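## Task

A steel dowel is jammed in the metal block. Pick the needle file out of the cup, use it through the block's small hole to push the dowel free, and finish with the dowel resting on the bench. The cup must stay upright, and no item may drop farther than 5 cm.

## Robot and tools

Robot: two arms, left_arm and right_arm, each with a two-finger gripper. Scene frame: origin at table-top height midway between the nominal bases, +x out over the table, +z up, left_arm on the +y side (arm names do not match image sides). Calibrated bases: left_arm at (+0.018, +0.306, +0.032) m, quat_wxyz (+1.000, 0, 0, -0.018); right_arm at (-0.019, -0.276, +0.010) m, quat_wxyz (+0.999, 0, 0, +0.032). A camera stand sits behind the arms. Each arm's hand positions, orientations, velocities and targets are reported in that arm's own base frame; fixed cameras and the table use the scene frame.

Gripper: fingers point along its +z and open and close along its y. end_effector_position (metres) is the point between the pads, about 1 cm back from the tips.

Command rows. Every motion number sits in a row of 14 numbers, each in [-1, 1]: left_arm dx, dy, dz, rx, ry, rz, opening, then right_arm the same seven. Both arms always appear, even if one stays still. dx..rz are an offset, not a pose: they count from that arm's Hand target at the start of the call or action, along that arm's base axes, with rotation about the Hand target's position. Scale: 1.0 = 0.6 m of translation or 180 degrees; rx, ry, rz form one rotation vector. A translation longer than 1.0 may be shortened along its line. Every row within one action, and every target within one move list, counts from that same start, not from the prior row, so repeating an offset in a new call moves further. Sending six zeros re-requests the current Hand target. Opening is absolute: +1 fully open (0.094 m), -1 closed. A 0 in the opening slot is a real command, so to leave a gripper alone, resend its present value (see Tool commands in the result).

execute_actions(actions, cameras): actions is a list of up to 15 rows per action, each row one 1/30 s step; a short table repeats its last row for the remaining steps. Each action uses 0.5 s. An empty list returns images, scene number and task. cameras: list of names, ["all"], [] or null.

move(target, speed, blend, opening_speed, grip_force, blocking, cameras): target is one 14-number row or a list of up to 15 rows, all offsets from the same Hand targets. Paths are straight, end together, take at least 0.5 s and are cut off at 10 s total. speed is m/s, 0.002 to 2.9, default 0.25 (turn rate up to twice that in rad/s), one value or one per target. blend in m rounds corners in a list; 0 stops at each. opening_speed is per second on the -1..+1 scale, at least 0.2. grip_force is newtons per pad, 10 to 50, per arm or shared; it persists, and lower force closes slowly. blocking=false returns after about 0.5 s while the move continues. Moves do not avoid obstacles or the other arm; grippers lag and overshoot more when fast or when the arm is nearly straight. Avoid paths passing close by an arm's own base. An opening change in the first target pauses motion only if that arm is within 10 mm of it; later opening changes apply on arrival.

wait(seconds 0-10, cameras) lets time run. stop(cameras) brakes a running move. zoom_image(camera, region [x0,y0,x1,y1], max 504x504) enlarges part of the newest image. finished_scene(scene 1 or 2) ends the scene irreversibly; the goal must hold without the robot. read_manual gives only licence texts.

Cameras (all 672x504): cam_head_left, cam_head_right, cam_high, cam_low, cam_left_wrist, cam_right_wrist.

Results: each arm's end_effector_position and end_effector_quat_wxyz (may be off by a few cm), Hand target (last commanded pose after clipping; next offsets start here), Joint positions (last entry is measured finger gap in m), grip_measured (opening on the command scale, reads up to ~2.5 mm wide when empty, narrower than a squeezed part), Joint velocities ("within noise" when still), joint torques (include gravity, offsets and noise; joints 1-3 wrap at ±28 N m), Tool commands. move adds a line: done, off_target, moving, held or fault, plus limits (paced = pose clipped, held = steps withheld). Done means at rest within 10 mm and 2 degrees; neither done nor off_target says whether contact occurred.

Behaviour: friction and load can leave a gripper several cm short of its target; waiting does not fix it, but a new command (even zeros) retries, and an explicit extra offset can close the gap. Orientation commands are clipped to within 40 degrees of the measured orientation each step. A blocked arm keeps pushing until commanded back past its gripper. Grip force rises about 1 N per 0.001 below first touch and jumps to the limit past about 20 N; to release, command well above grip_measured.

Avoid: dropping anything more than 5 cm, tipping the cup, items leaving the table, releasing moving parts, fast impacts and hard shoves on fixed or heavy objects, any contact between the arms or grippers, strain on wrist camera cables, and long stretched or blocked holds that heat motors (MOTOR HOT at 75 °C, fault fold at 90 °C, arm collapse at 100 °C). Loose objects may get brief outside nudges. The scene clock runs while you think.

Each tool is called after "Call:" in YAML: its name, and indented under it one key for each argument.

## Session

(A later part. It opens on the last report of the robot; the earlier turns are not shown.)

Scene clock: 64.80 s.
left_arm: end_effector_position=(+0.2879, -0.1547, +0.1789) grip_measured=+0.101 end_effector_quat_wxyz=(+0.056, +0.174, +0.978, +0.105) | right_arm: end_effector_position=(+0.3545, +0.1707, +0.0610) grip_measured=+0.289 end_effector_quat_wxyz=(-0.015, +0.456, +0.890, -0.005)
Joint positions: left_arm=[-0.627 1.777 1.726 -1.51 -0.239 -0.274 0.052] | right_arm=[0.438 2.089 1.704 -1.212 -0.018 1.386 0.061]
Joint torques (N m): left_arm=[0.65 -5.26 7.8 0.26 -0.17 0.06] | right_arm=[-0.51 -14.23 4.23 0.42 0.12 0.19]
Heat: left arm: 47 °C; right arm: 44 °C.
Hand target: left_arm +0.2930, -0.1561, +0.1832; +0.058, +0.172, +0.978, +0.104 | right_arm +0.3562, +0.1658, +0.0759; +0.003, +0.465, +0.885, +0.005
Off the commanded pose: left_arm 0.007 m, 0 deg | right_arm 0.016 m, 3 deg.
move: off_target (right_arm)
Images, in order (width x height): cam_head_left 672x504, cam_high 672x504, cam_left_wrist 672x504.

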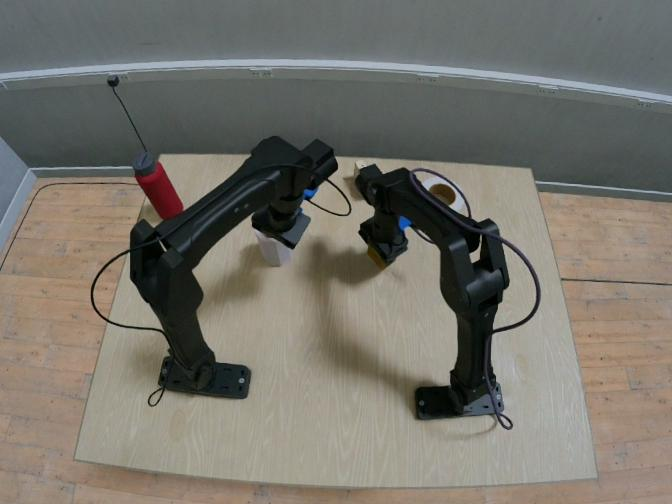

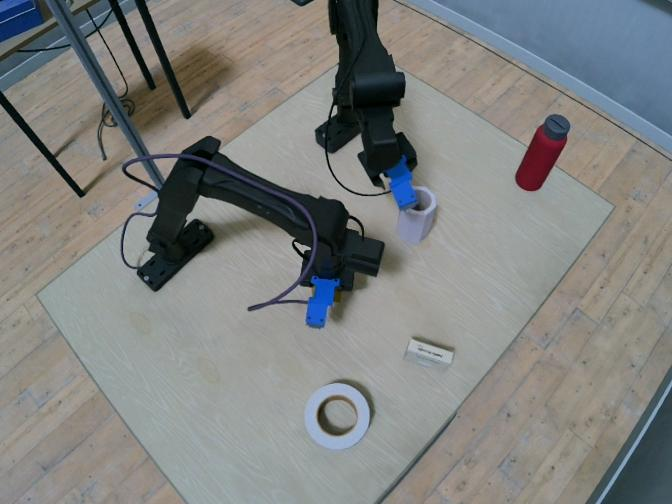

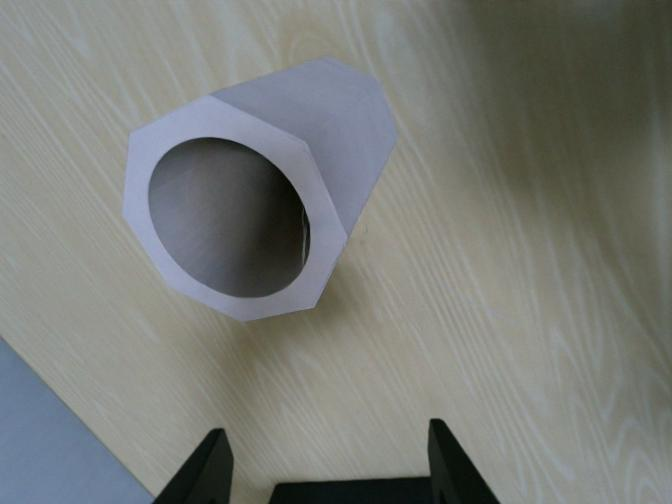

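Call:
move:
  target: [0.041, 0.0122, -0.0365, 0, 0, 0, 0.1, 0, 0, 0, 0, 0, 0, 0.1]
  speed: 0.1
  cameras: ["cam_left_wrist", "cam_low"]

Call:
zoom_image:
  camera: "cam_left_wrist"
  region: [200, 130, 480, 490]

Scene clock: 69.03 s.
left_arm: end_effector_position=(+0.3103, -0.1456, +0.1643) grip_measured=+0.101 end_effector_quat_wxyz=(+0.053, +0.173, +0.978, +0.106) | right_arm: end_effector_position=(+0.3545, +0.1707, +0.0610) grip_measured=+0.289 end_effector_quat_wxyz=(-0.015, +0.456, +0.890, -0.005)
Joint positions: left_arm=[-0.565 1.824 1.726 -1.455 -0.237 -0.214 0.052] | right_arm=[0.438 2.089 1.704 -1.212 -0.018 1.386 0.061]
Joint torques (N m): left_arm=[0.39 -5.57 5.7 0.65 -0.17 0.05] | right_arm=[-0.53 -14.19 4.11 0.42 0.12 0.13]
Heat: left arm: 46 °C; right arm: 44 °C.
Hand target: left_arm +0.3175, -0.1488, +0.1613; +0.058, +0.172, +0.978, +0.104 | right_arm +0.3562, +0.1658, +0.0759; +0.003, +0.465, +0.885, +0.005
Off the commanded pose: left_arm 0.008 m, 1 deg | right_arm 0.016 m, 3 deg.
move: off_target (right_arm)
Images, in order (width x height): cam_low 672x504, cam_left_wrist 672x504.

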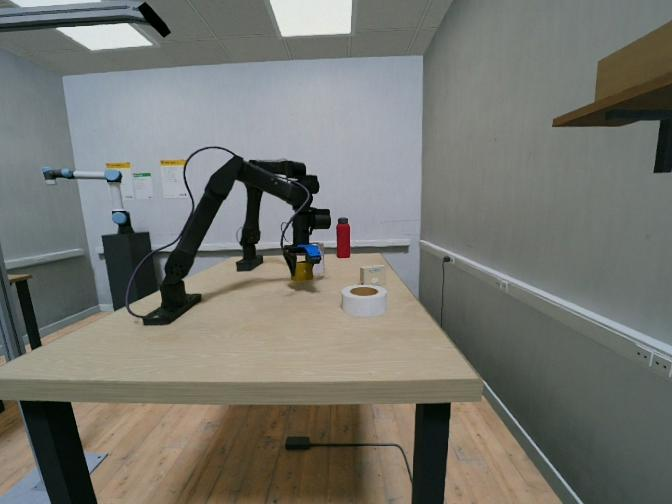

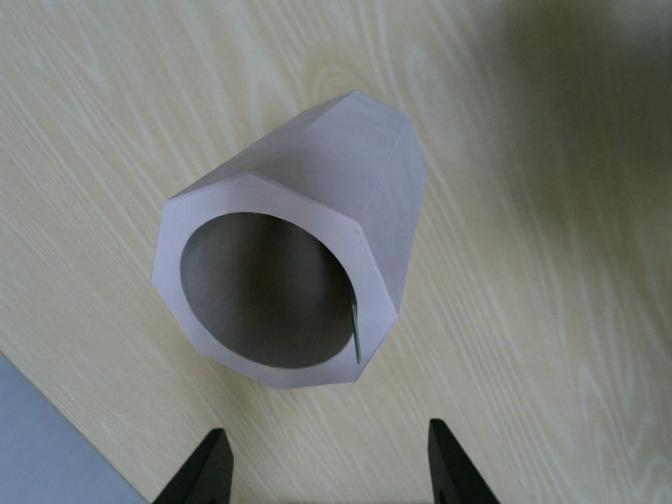

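Scaled by 1.400.

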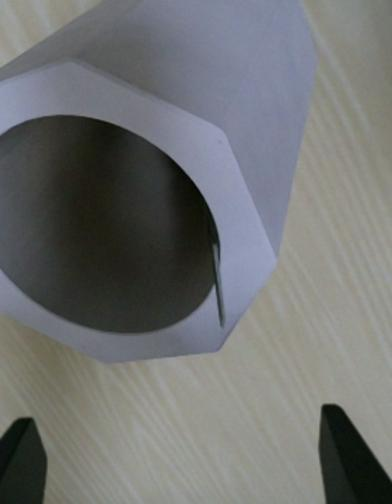

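Call:
move:
  target: [0.0258, -0.019, -0.0168, 0, 0, 0, 0.1, 0, 0, 0, 0, 0, 0, 0.1]
  speed: 0.08
  cameras: ["cam_left_wrist", "cam_high"]

Call:
zoom_image:
  camera: "cam_left_wrist"
  region: [220, 300, 480, 500]

Scene clock: 72.87 s.
left_arm: end_effector_position=(+0.3217, -0.1529, +0.1487) grip_measured=+0.101 end_effector_quat_wxyz=(+0.042, +0.174, +0.978, +0.110) | right_arm: end_effector_position=(+0.3545, +0.1707, +0.0610) grip_measured=+0.289 end_effector_quat_wxyz=(-0.015, +0.456, +0.890, -0.005)
Joint positions: left_arm=[-0.565 1.895 1.755 -1.436 -0.237 -0.213 0.052] | right_arm=[0.438 2.089 1.704 -1.212 -0.018 1.386 0.061]
Joint torques (N m): left_arm=[0.01 -6 7.86 0.59 -0.16 0.02] | right_arm=[-0.49 -14.22 4.16 0.42 0.15 0.17]
Heat: left arm: 46 °C; right arm: 43 °C.
Hand target: left_arm +0.3330, -0.1602, +0.1512; +0.058, +0.172, +0.978, +0.104 | right_arm +0.3562, +0.1658, +0.0759; +0.003, +0.465, +0.885, +0.005
Off the commanded pose: left_arm 0.014 m, 2 deg | right_arm 0.016 m, 3 deg.
move: off_target (left_arm, right_arm)
Images, in order (width x height): cam_high 672x504, cam_left_wrist 672x504.

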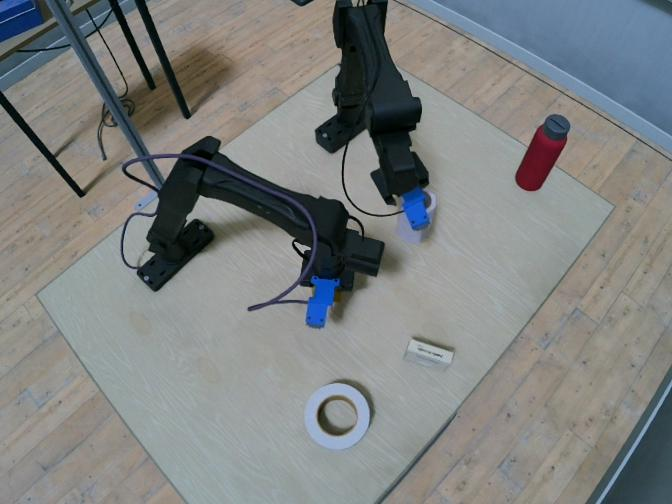

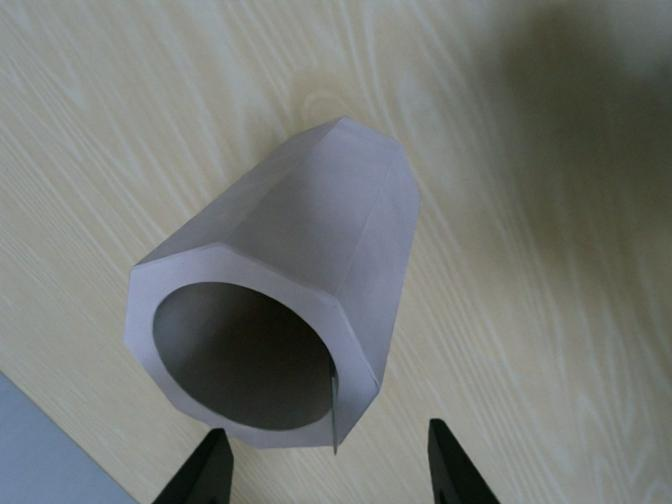

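Scaled by 1.938.

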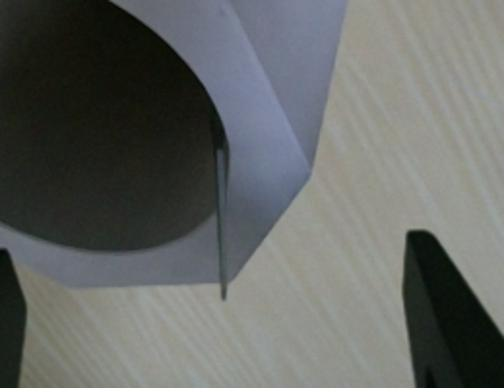

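Call:
move:
  target: [0.0067, -0.0017, -0.01, 0, 0, 0, 0.1, 0, 0, 0, 0, 0, 0, 0.1]
  speed: 0.05
  cameras: ["cam_left_wrist"]

Call:
zoom_image:
  camera: "cam_left_wrist"
  region: [220, 300, 480, 500]

Scene clock: 76.03 s.
left_arm: end_effector_position=(+0.3257, -0.1554, +0.1440) grip_measured=+0.101 end_effector_quat_wxyz=(+0.044, +0.174, +0.978, +0.109) | right_arm: end_effector_position=(+0.3545, +0.1707, +0.0610) grip_measured=+0.289 end_effector_quat_wxyz=(-0.015, +0.456, +0.890, -0.005)
Joint positions: left_arm=[-0.565 1.908 1.755 -1.419 -0.237 -0.213 0.052] | right_arm=[0.438 2.089 1.704 -1.212 -0.018 1.386 0.061]
Joint torques (N m): left_arm=[0.25 -6.04 7.41 0.58 -0.16 0.06] | right_arm=[-0.57 -14.12 4.16 0.39 0.13 0.13]
Heat: left arm: 45 °C; right arm: 43 °C.
Hand target: left_arm +0.3370, -0.1612, +0.1451; +0.058, +0.172, +0.978, +0.104 | right_arm +0.3562, +0.1658, +0.0759; +0.003, +0.465, +0.885, +0.005
Off the commanded pose: left_arm 0.013 m, 2 deg | right_arm 0.016 m, 3 deg.
move: off_target (left_arm, right_arm)
Images, in order (width x height): cam_left_wrist 672x504.

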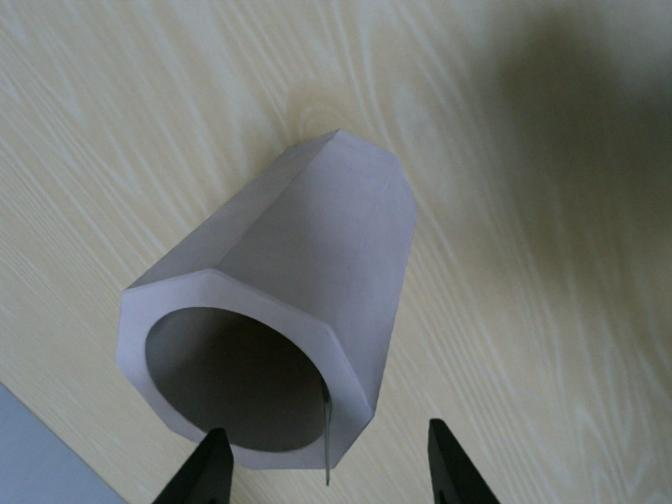

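Scaled by 1.938.

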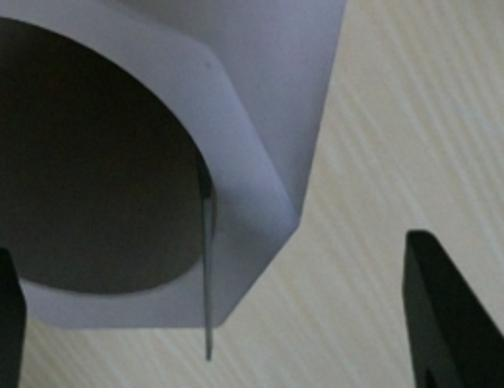

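Call:
move:
  target: [0, 0, 0, 0, 0, 0, -1, 0, 0, 0, 0, 0, 0, 0.1]
  opening_speed: 0.5
  cameras: ["cam_left_wrist"]

Call:
zoom_image:
  camera: "cam_left_wrist"
  region: [220, 300, 480, 500]

Scene clock: 79.43 s.
left_arm: end_effector_position=(+0.3258, -0.1553, +0.1441) grip_measured=-0.990 end_effector_quat_wxyz=(+0.045, +0.174, +0.978, +0.110) | right_arm: end_effector_position=(+0.3545, +0.1707, +0.0610) grip_measured=+0.289 end_effector_quat_wxyz=(-0.015, +0.456, +0.890, -0.005)
Joint positions: left_arm=[-0.565 1.908 1.755 -1.418 -0.238 -0.213 0] | right_arm=[0.438 2.089 1.704 -1.212 -0.018 1.386 0.061]
Joint torques (N m): left_arm=[0.35 -6.13 7.47 0.62 -0.13 0.05] | right_arm=[-0.49 -14.17 4.05 0.42 0.11 0.16]
Heat: left arm: 45 °C; right arm: 43 °C.
Hand target: left_arm +0.3369, -0.1611, +0.1451; +0.058, +0.172, +0.978, +0.104 | right_arm +0.3562, +0.1658, +0.0759; +0.003, +0.465, +0.885, +0.005
Off the commanded pose: left_arm 0.013 m, 2 deg | right_arm 0.016 m, 3 deg.
move: off_target (left_arm, right_arm)
Images, in order (width x height): cam_left_wrist 672x504.

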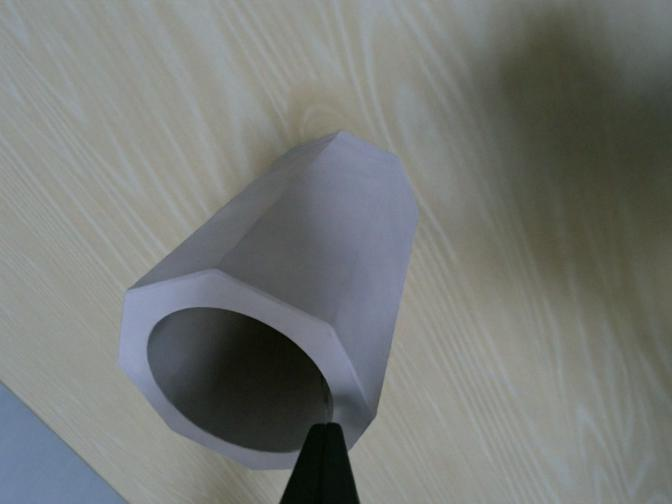

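Scaled by 1.938.

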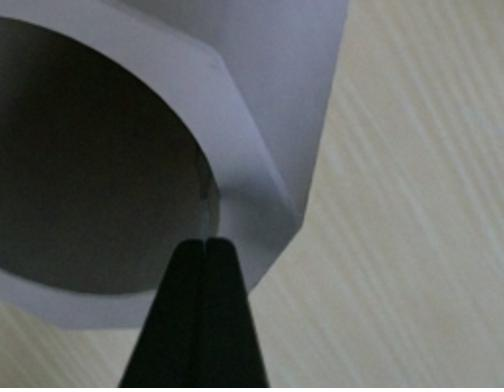

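Call:
move:
  target: [-0.0075, -0.0095, 0.0485, 0, 0, 0, -1, 0, 0, 0, 0, 0, 0, 0.1]
  speed: 0.05
  cameras: ["cam_left_wrist"]

Call:
zoom_image:
  camera: "cam_left_wrist"
  region: [220, 300, 480, 500]

Scene clock: 81.17 s.
left_arm: end_effector_position=(+0.3290, -0.1617, +0.1731) grip_measured=-0.990 end_effector_quat_wxyz=(+0.058, +0.173, +0.978, +0.104) | right_arm: end_effector_position=(+0.3545, +0.1707, +0.0610) grip_measured=+0.289 end_effector_quat_wxyz=(-0.015, +0.456, +0.890, -0.005)
Joint positions: left_arm=[-0.575 1.923 1.892 -1.513 -0.237 -0.222 0] | right_arm=[0.438 2.089 1.704 -1.212 -0.018 1.386 0.061]
Joint torques (N m): left_arm=[-0.58 -5.86 7.88 0.29 -0.17 -0.08] | right_arm=[-0.49 -14.23 4.15 0.42 0.11 0.15]
Heat: left arm: 45 °C; right arm: 43 °C.
Hand target: left_arm +0.3326, -0.1668, +0.1743; +0.058, +0.172, +0.978, +0.104 | right_arm +0.3562, +0.1658, +0.0759; +0.003, +0.465, +0.885, +0.005
Off the commanded pose: left_arm 0.006 m, 0 deg | right_arm 0.016 m, 3 deg.
move: off_target (right_arm)
Images, in order (width x height): cam_left_wrist 672x504.

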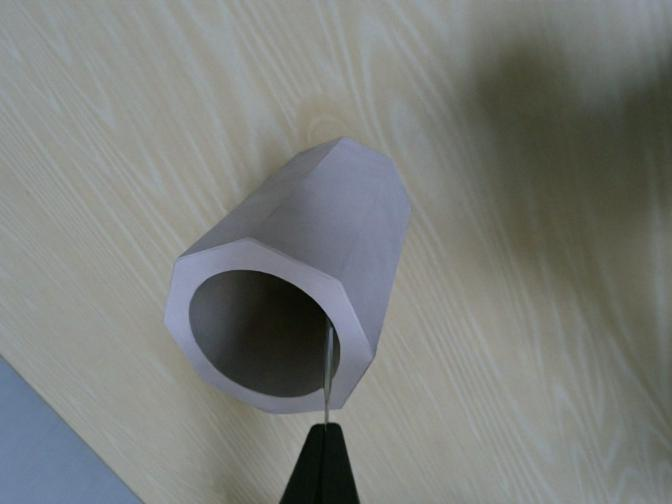

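Scaled by 1.938.

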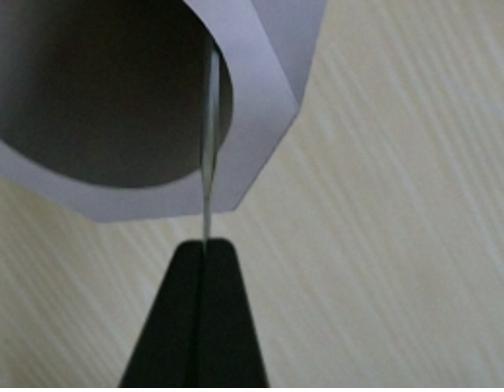

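Call:
move:
  target: [-0.0183, -0.0233, 0.12, 0, 0, 0, -1, 0, 0, 0, 0, 0, 0, 0.1]
  speed: 0.06
  cameras: ["cam_left_wrist", "cam_low", "cam_head_left", "cam_high"]

Call:
zoom_image:
  camera: "cam_left_wrist"
  region: [180, 200, 480, 500]

Scene clock: 83.83 s.
left_arm: end_effector_position=(+0.3183, -0.1710, +0.2184) grip_measured=-0.990 end_effector_quat_wxyz=(+0.100, +0.188, +0.973, +0.095) | right_arm: end_effector_position=(+0.3545, +0.1707, +0.0610) grip_measured=+0.289 end_effector_quat_wxyz=(-0.015, +0.456, +0.890, -0.005)
Joint positions: left_arm=[-0.623 1.868 1.996 -1.593 -0.256 -0.228 0] | right_arm=[0.438 2.089 1.704 -1.212 -0.018 1.386 0.061]
Joint torques (N m): left_arm=[-1.11 -10.45 7.98 0.93 -0.11 -0.04] | right_arm=[-0.4 -14.16 4.15 0.41 0.12 0.17]
Heat: left arm: 45 °C; right arm: 43 °C.
Hand target: left_arm +0.3216, -0.1808, +0.2464; +0.058, +0.172, +0.978, +0.104 | right_arm +0.3562, +0.1658, +0.0759; +0.003, +0.465, +0.885, +0.005
Off the commanded pose: left_arm 0.030 m, 5 deg | right_arm 0.016 m, 3 deg.
joint read past its limit (left arm) — joint 4 (wrist pitch), lower limit.
joint sent to its limit (left arm) — joint 4 (wrist pitch), lower limit. The joint targets are off in orientation, not in position.
move: off_target (left_arm, right_arm)
Images, in order (width x height): cam_head_left 672x504, cam_high 672x504, cam_low 672x504, cam_left_wrist 672x504.

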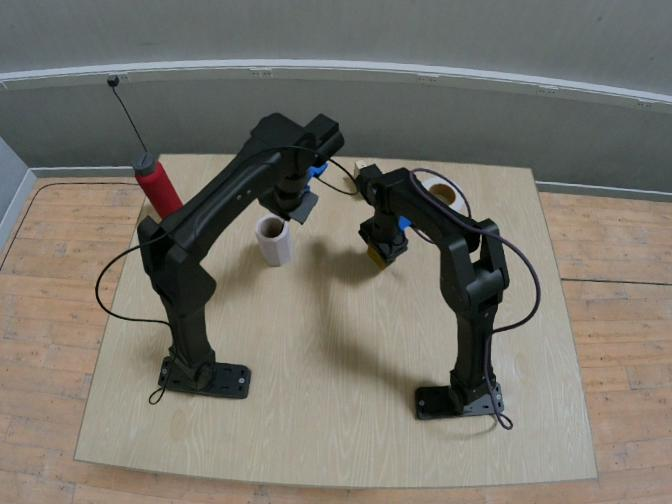

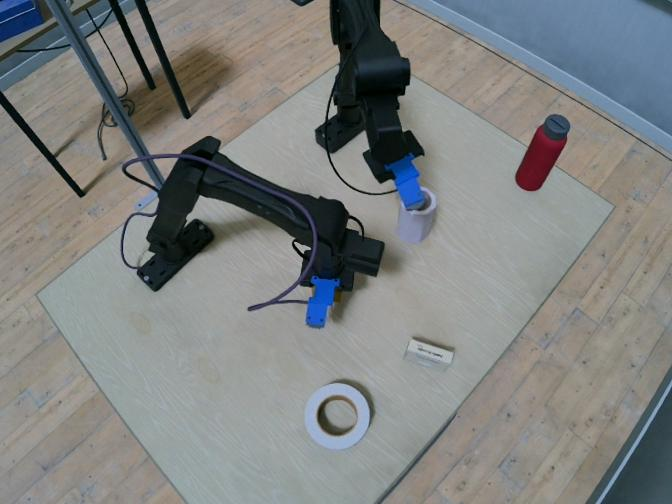

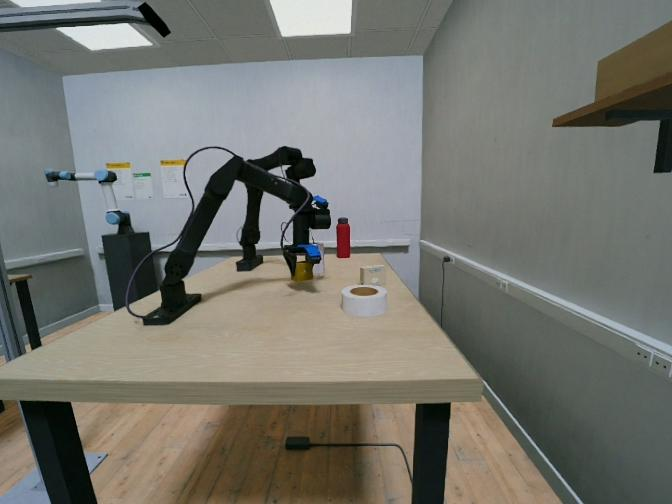

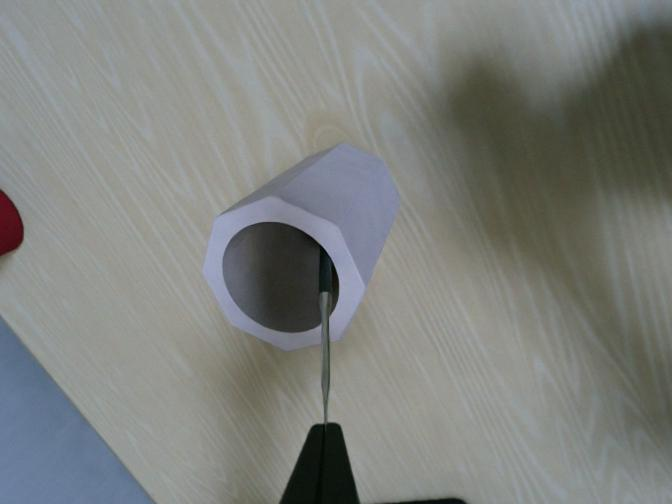

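Scaled by 1.680.

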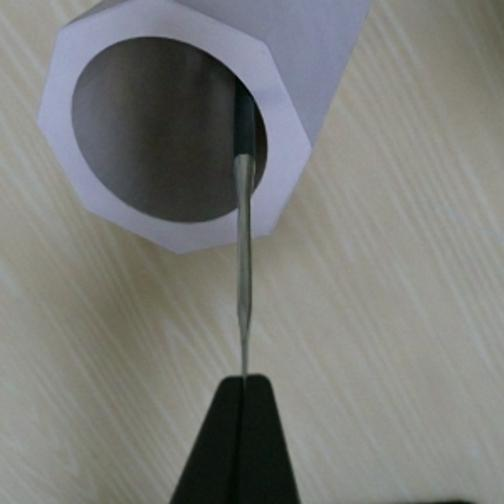

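Call:
move:
  target: [-0.0527, 0.065, 0.0427, -0.0418, -0.0782, 0, -1, 0, 0, 0, 0, 0, 0, 0.1]
  speed: 0.06
  cameras: ["cam_left_wrist", "cam_low", "cam_high"]

Call:
zoom_image:
  camera: "cam_left_wrist"
  region: [180, 200, 480, 500]

Scene clock: 95.87 s.
left_arm: end_effector_position=(+0.2890, -0.1462, +0.2635) grip_measured=-0.990 end_effector_quat_wxyz=(+0.167, +0.165, +0.970, +0.063) | right_arm: end_effector_position=(+0.3545, +0.1707, +0.0610) grip_measured=+0.289 end_effector_quat_wxyz=(-0.015, +0.456, +0.890, -0.005)
Joint positions: left_arm=[-0.613 1.634 1.882 -1.566 -0.256 -0.244 0] | right_arm=[0.438 2.089 1.704 -1.212 -0.018 1.386 0.061]
Joint torques (N m): left_arm=[0.55 -7.82 3.6 1.21 -0.3 -0.06] | right_arm=[-0.5 -14.15 4.14 0.43 0.1 0.14]
Heat: left arm: 44 °C; right arm: 43 °C.
Hand target: left_arm +0.2899, -0.1418, +0.2719; +0.188, +0.154, +0.968, +0.060 | right_arm +0.3562, +0.1658, +0.0759; +0.003, +0.465, +0.885, +0.005
Off the commanded pose: left_arm 0.010 m, 3 deg | right_arm 0.016 m, 3 deg.
move: off_target (left_arm, right_arm)
Images, in order (width x height): cam_high 672x504, cam_low 672x504, cam_left_wrist 672x504.

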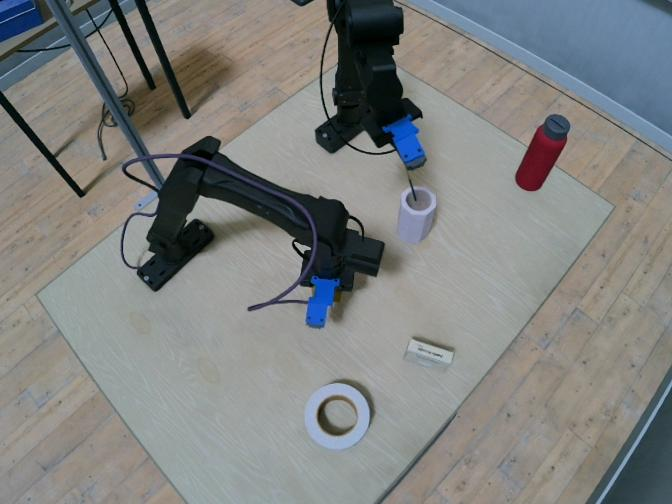

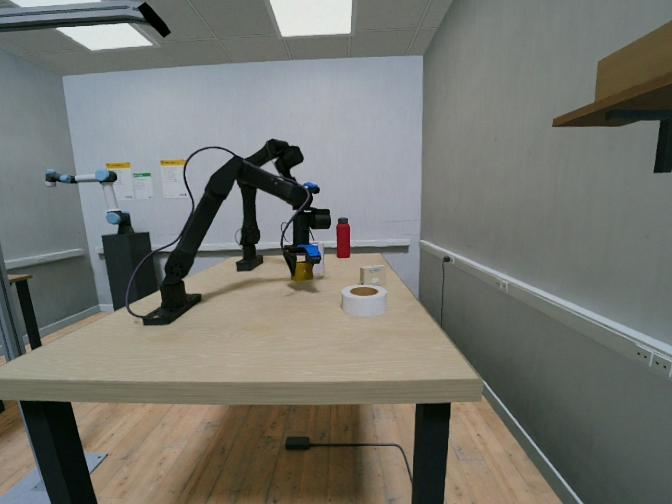

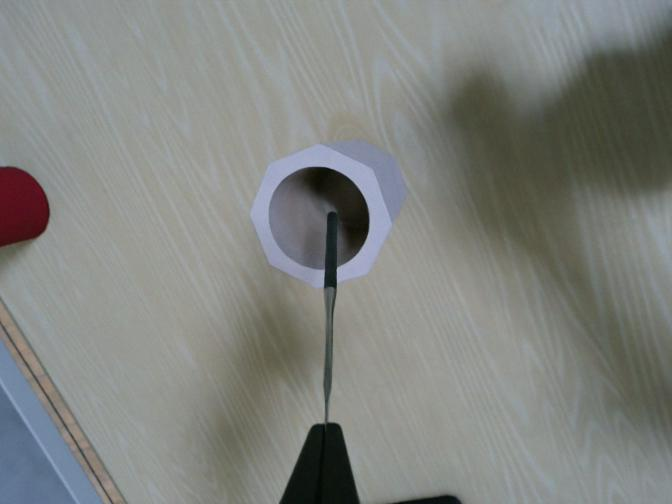

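Scaled by 1.680.

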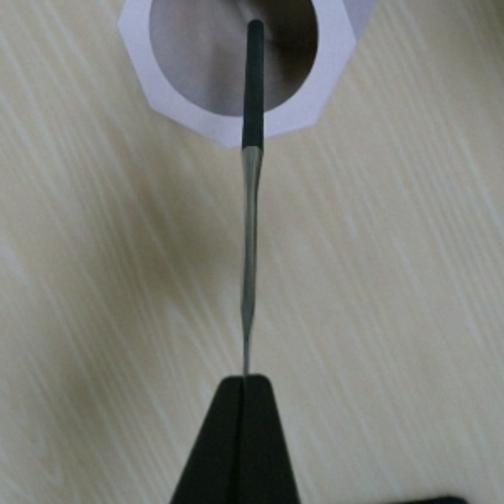

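Call:
move:
  target:
    - [-0.05, 0, 0.05, -0.0566, -0.0472, -0.0708, -1, 0, 0, 0, 0, 0, 0, 0.1]
    - [-0.1165, -0.03, 0.0, -0.1132, -0.0944, -0.1415, -1, 0, 0, 0, 0, 0, 0, 0.1]
  speed: 0.12
  blend: 0.02
  cameras: ["all"]

Call:
zoom_image:
  camera: "cam_left_wrist"
  region: [180, 160, 480, 460]

Scene clock: 110.37 s.
left_arm: end_effector_position=(+0.2197, -0.1571, +0.2669) grip_measured=-0.990 end_effector_quat_wxyz=(+0.344, +0.314, +0.877, -0.123) | right_arm: end_effector_position=(+0.3545, +0.1707, +0.0610) grip_measured=+0.289 end_effector_quat_wxyz=(-0.015, +0.456, +0.890, -0.005)
Joint positions: left_arm=[-0.573 0.987 1.208 -1.048 0.077 0.084 0] | right_arm=[0.438 2.089 1.704 -1.212 -0.018 1.386 0.061]
Joint torques (N m): left_arm=[0.01 -2.4 4.53 2.27 0.14 0.08] | right_arm=[-0.42 -14.31 4.14 0.43 0.11 0.15]
Heat: left arm: 45 °C; right arm: 43 °C.
Hand target: left_arm +0.2200, -0.1598, +0.2719; +0.360, +0.316, +0.868, -0.131 | right_arm +0.3562, +0.1658, +0.0759; +0.003, +0.465, +0.885, +0.005
Off the commanded pose: left_arm 0.006 m, 2 deg | right_arm 0.016 m, 3 deg.
move: off_target (right_arm)

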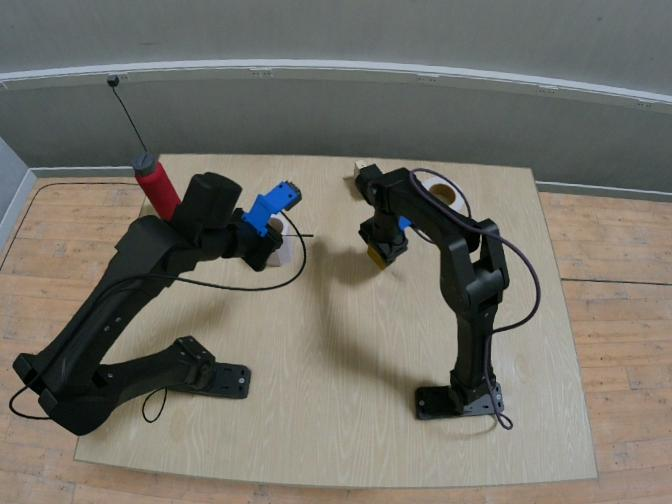

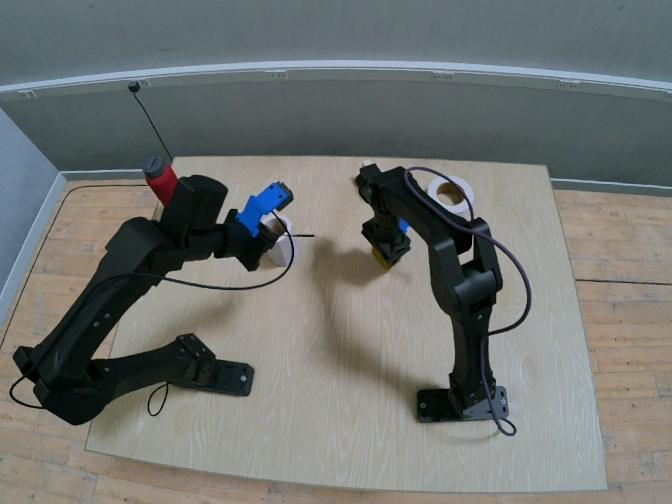

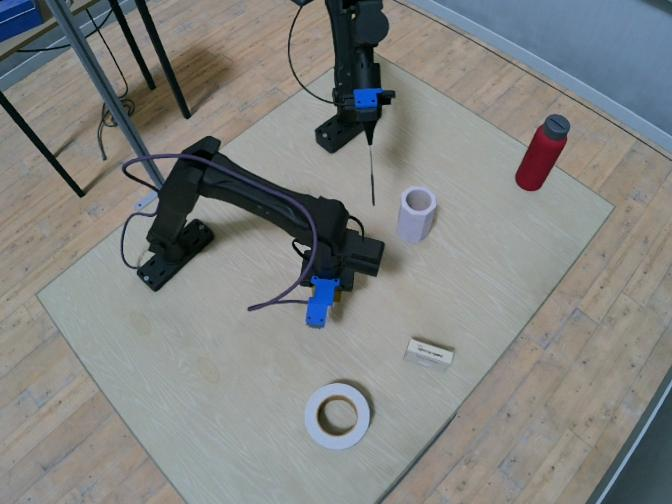

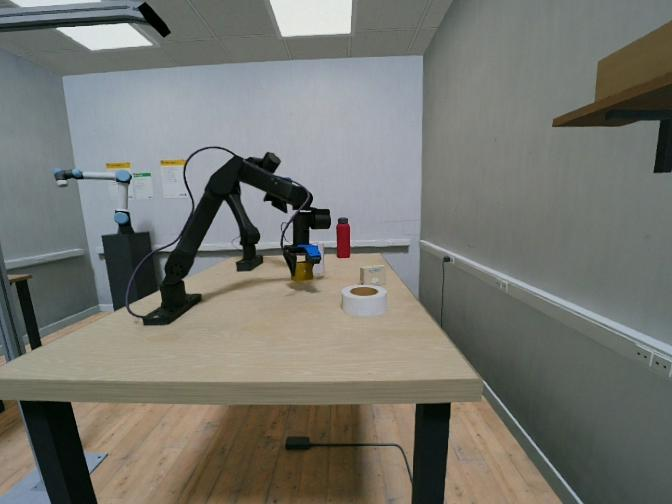

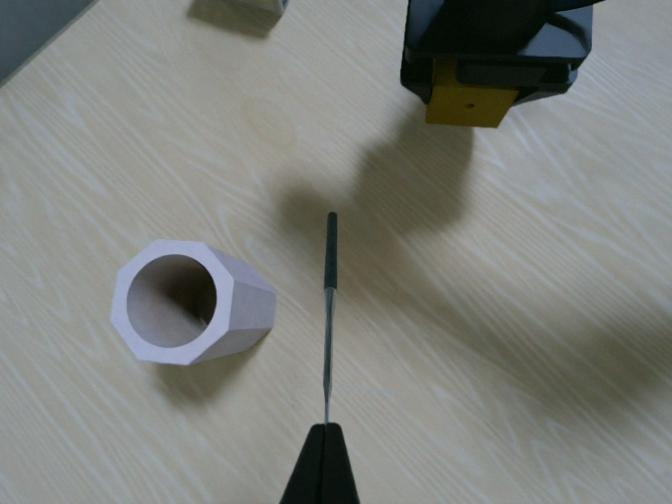

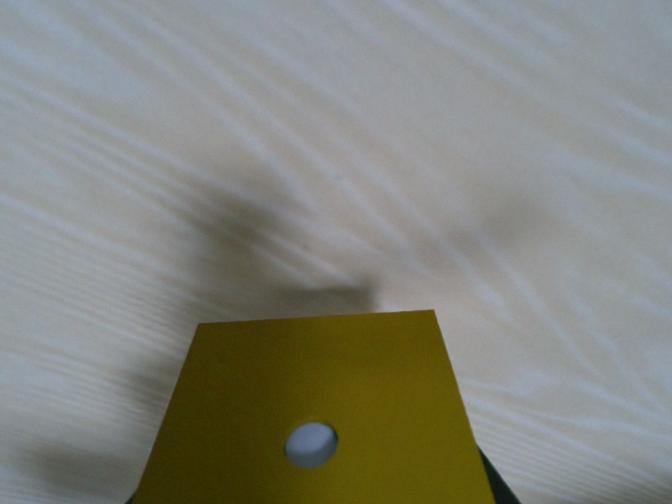

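Scaled by 1.680.

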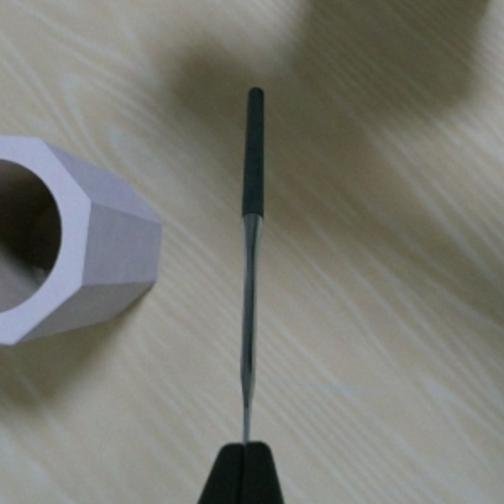

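Call:
move:
  target: [0, 0, 0, 0, 0, 0, -1, 0, 0, -0.02, 0.0904, 0.0646, 0, 0.1]
  speed: 0.1
  cameras: ["cam_left_wrist", "cam_right_wrist", "cam_low", "cam_high"]

Call:
zoom_image:
  camera: "cam_left_wrist"
  region: [380, 0, 620, 180]

Call:
zoom_image:
  camera: "cam_low"
  region: [250, 200, 360, 300]

Scene clock: 114.00 s.
left_arm: end_effector_position=(+0.2197, -0.1572, +0.2671) grip_measured=-0.990 end_effector_quat_wxyz=(+0.344, +0.314, +0.877, -0.123) | right_arm: end_effector_position=(+0.3545, +0.1627, +0.0568) grip_measured=+0.289 end_effector_quat_wxyz=(-0.141, +0.460, +0.874, +0.075)
Joint positions: left_arm=[-0.573 0.987 1.208 -1.047 0.077 0.084 0] | right_arm=[0.289 2.14 1.728 -1.26 -0.304 1.241 0.061]
Joint torques (N m): left_arm=[-0.01 -2.4 4.53 2.29 0.13 0.09] | right_arm=[-0.57 -9.72 7.77 -0.11 -0.41 -0.01]
Heat: left arm: 46 °C; right arm: 43 °C.
Hand target: left_arm +0.2200, -0.1599, +0.2719; +0.360, +0.316, +0.868, -0.131 | right_arm +0.3562, +0.1658, +0.0638; -0.152, +0.458, +0.872, +0.083
Off the commanded pose: left_arm 0.005 m, 2 deg | right_arm 0.008 m, 2 deg.
move: done
Images, in order (width x height): cam_high 672x504, cam_low 672x504, cam_left_wrist 672x504, cam_right_wrist 672x504.

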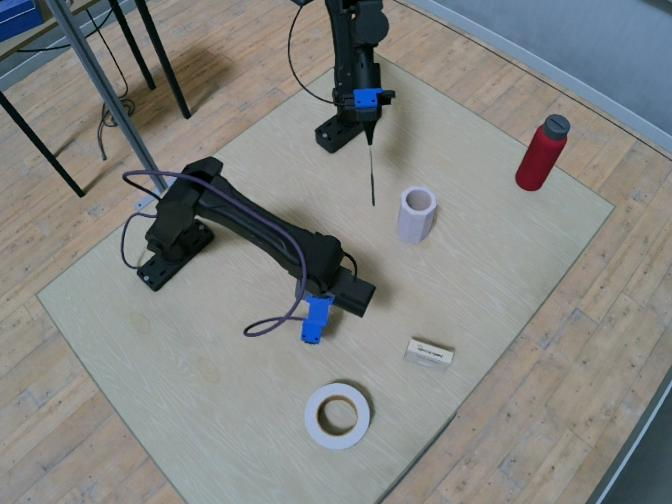

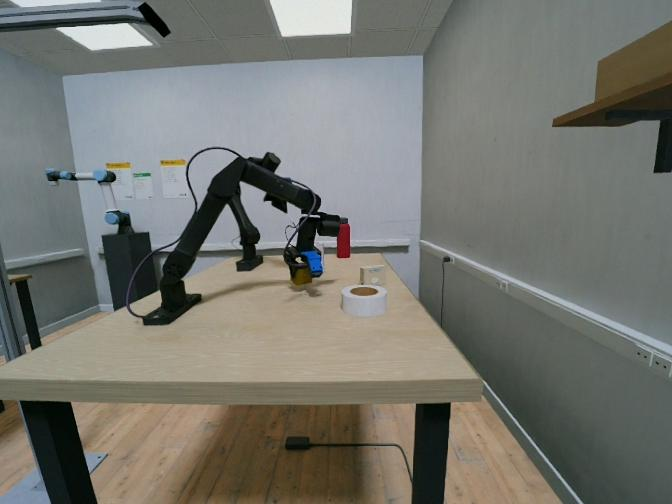

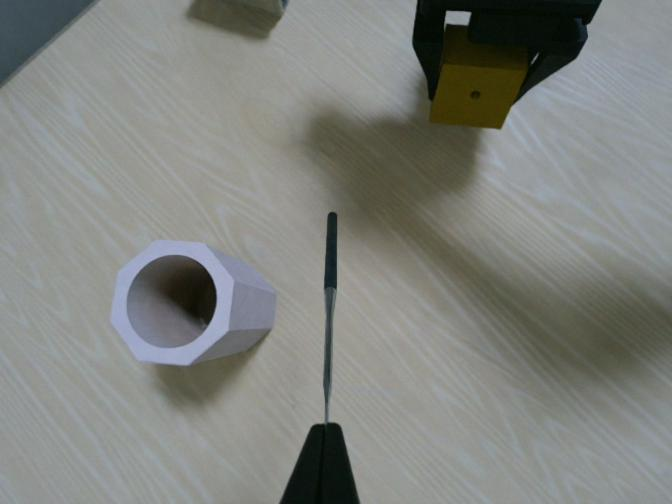

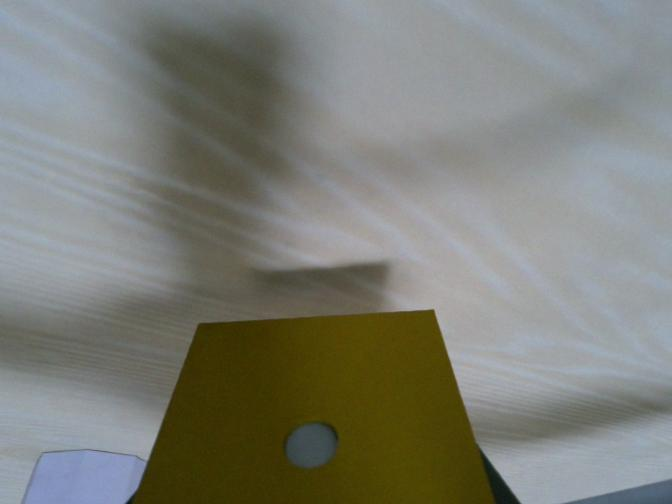

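Scaled by 2.100.

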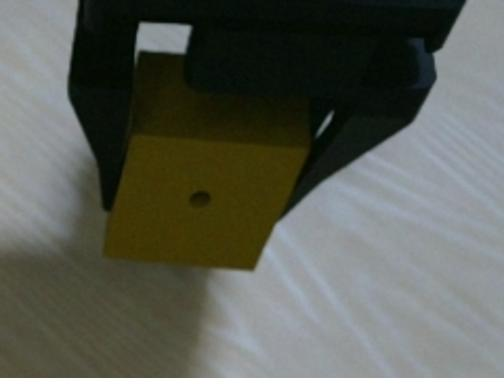

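Scaled by 4.582.

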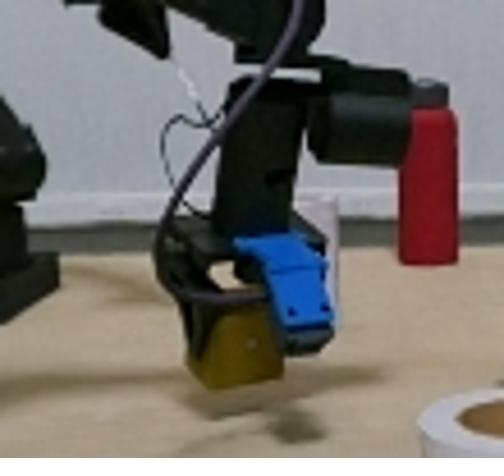

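Call:
move:
  target: [-0.0238, -0.1552, -0.2782, -0.1054, -0.1038, -0.0595, -1, 0, 0, 0, 0, 0, 0, 0.1]
  speed: 0.12
  cameras: ["all"]

Call:
zoom_image:
  camera: "cam_left_wrist"
  region: [200, 40, 470, 440]

Scene clock: 120.17 s.
left_arm: end_effector_position=(+0.2069, -0.2528, +0.1047) grip_measured=-0.990 end_effector_quat_wxyz=(+0.523, +0.353, +0.735, -0.248) | right_arm: end_effector_position=(+0.3543, +0.1627, +0.0569) grip_measured=+0.289 end_effector_quat_wxyz=(-0.141, +0.459, +0.874, +0.075)
Joint positions: left_arm=[-0.885 1.102 0.14 0.625 0.005 0.006 0] | right_arm=[0.289 2.14 1.728 -1.261 -0.305 1.241 0.061]
Joint torques (N m): left_arm=[-0.66 -0.95 4.3 2.88 -0.1 -0.04] | right_arm=[-0.55 -9.59 7.76 -0.12 -0.39 -0.05]
Heat: left arm: 47 °C; right arm: 44 °C.
Hand target: left_arm +0.2058, -0.2529, +0.1049; +0.528, +0.349, +0.732, -0.251 | right_arm +0.3562, +0.1658, +0.0639; -0.152, +0.458, +0.872, +0.083
Off the commanded pose: left_arm 0.001 m, 1 deg | right_arm 0.008 m, 2 deg.
move: done

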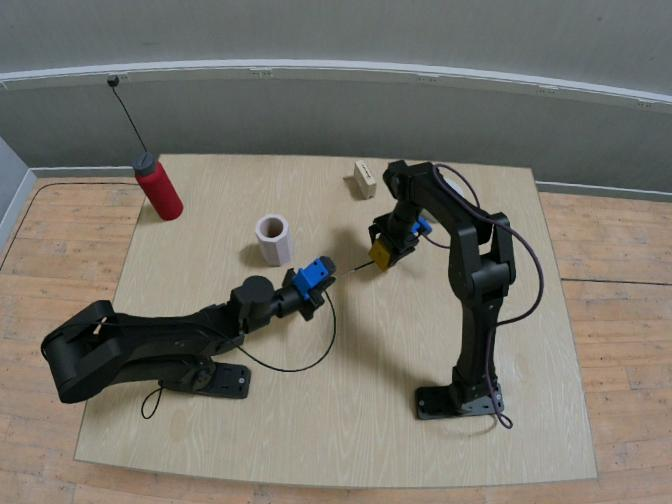

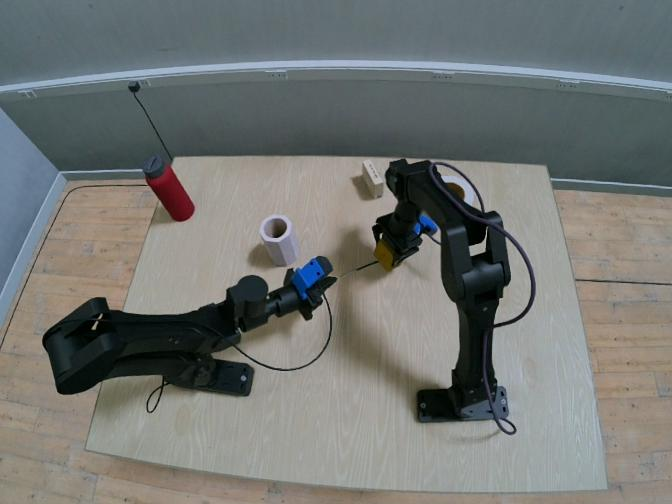

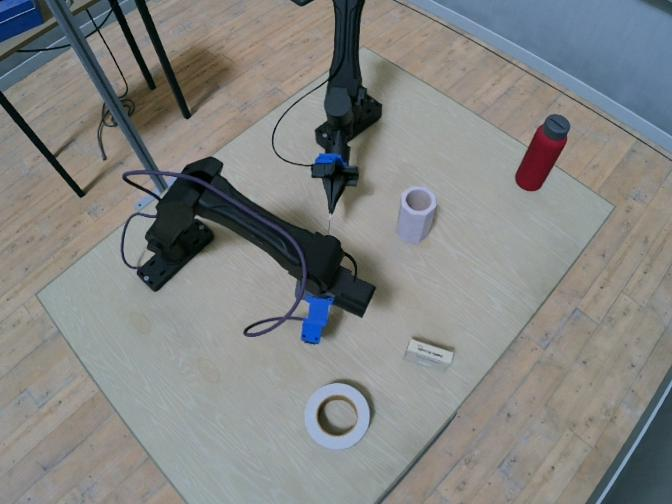

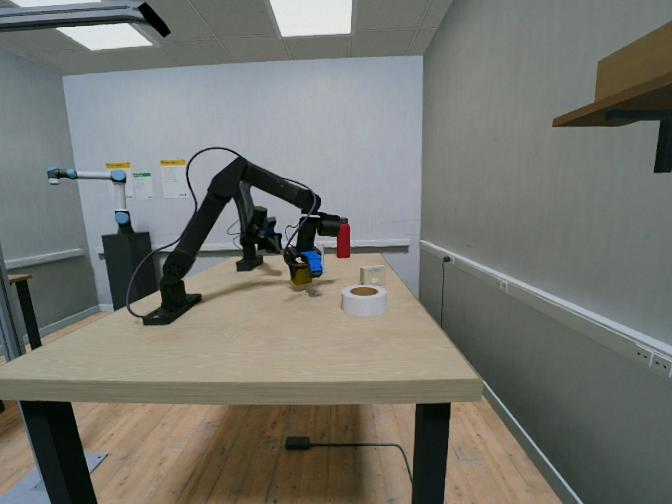

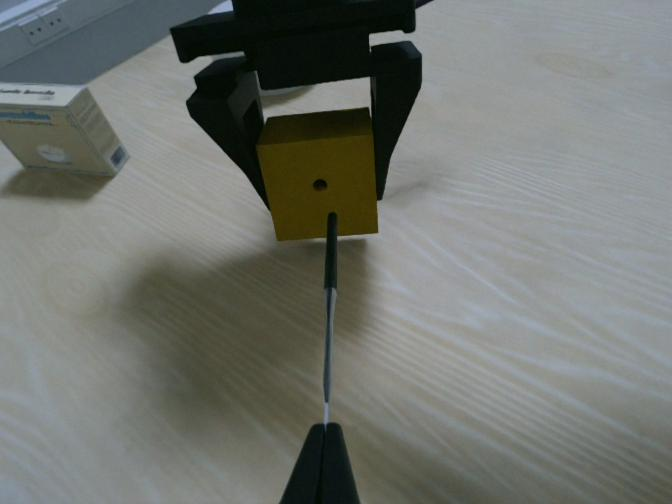

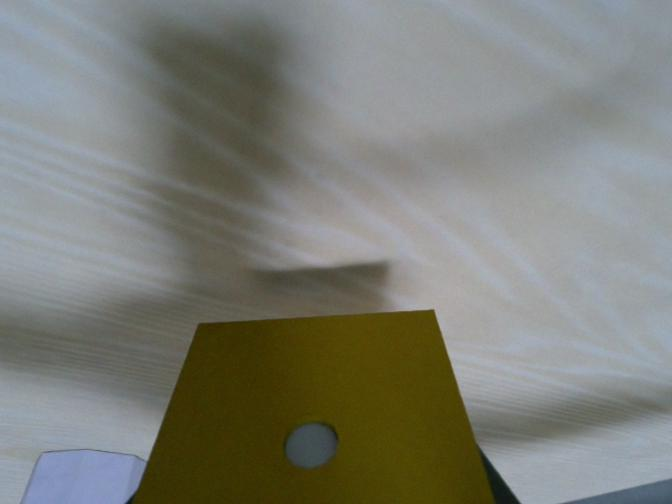

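Scaled by 1.260.

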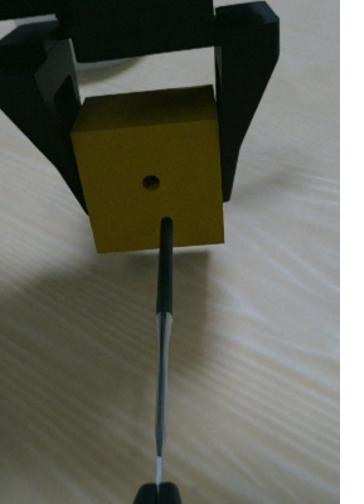

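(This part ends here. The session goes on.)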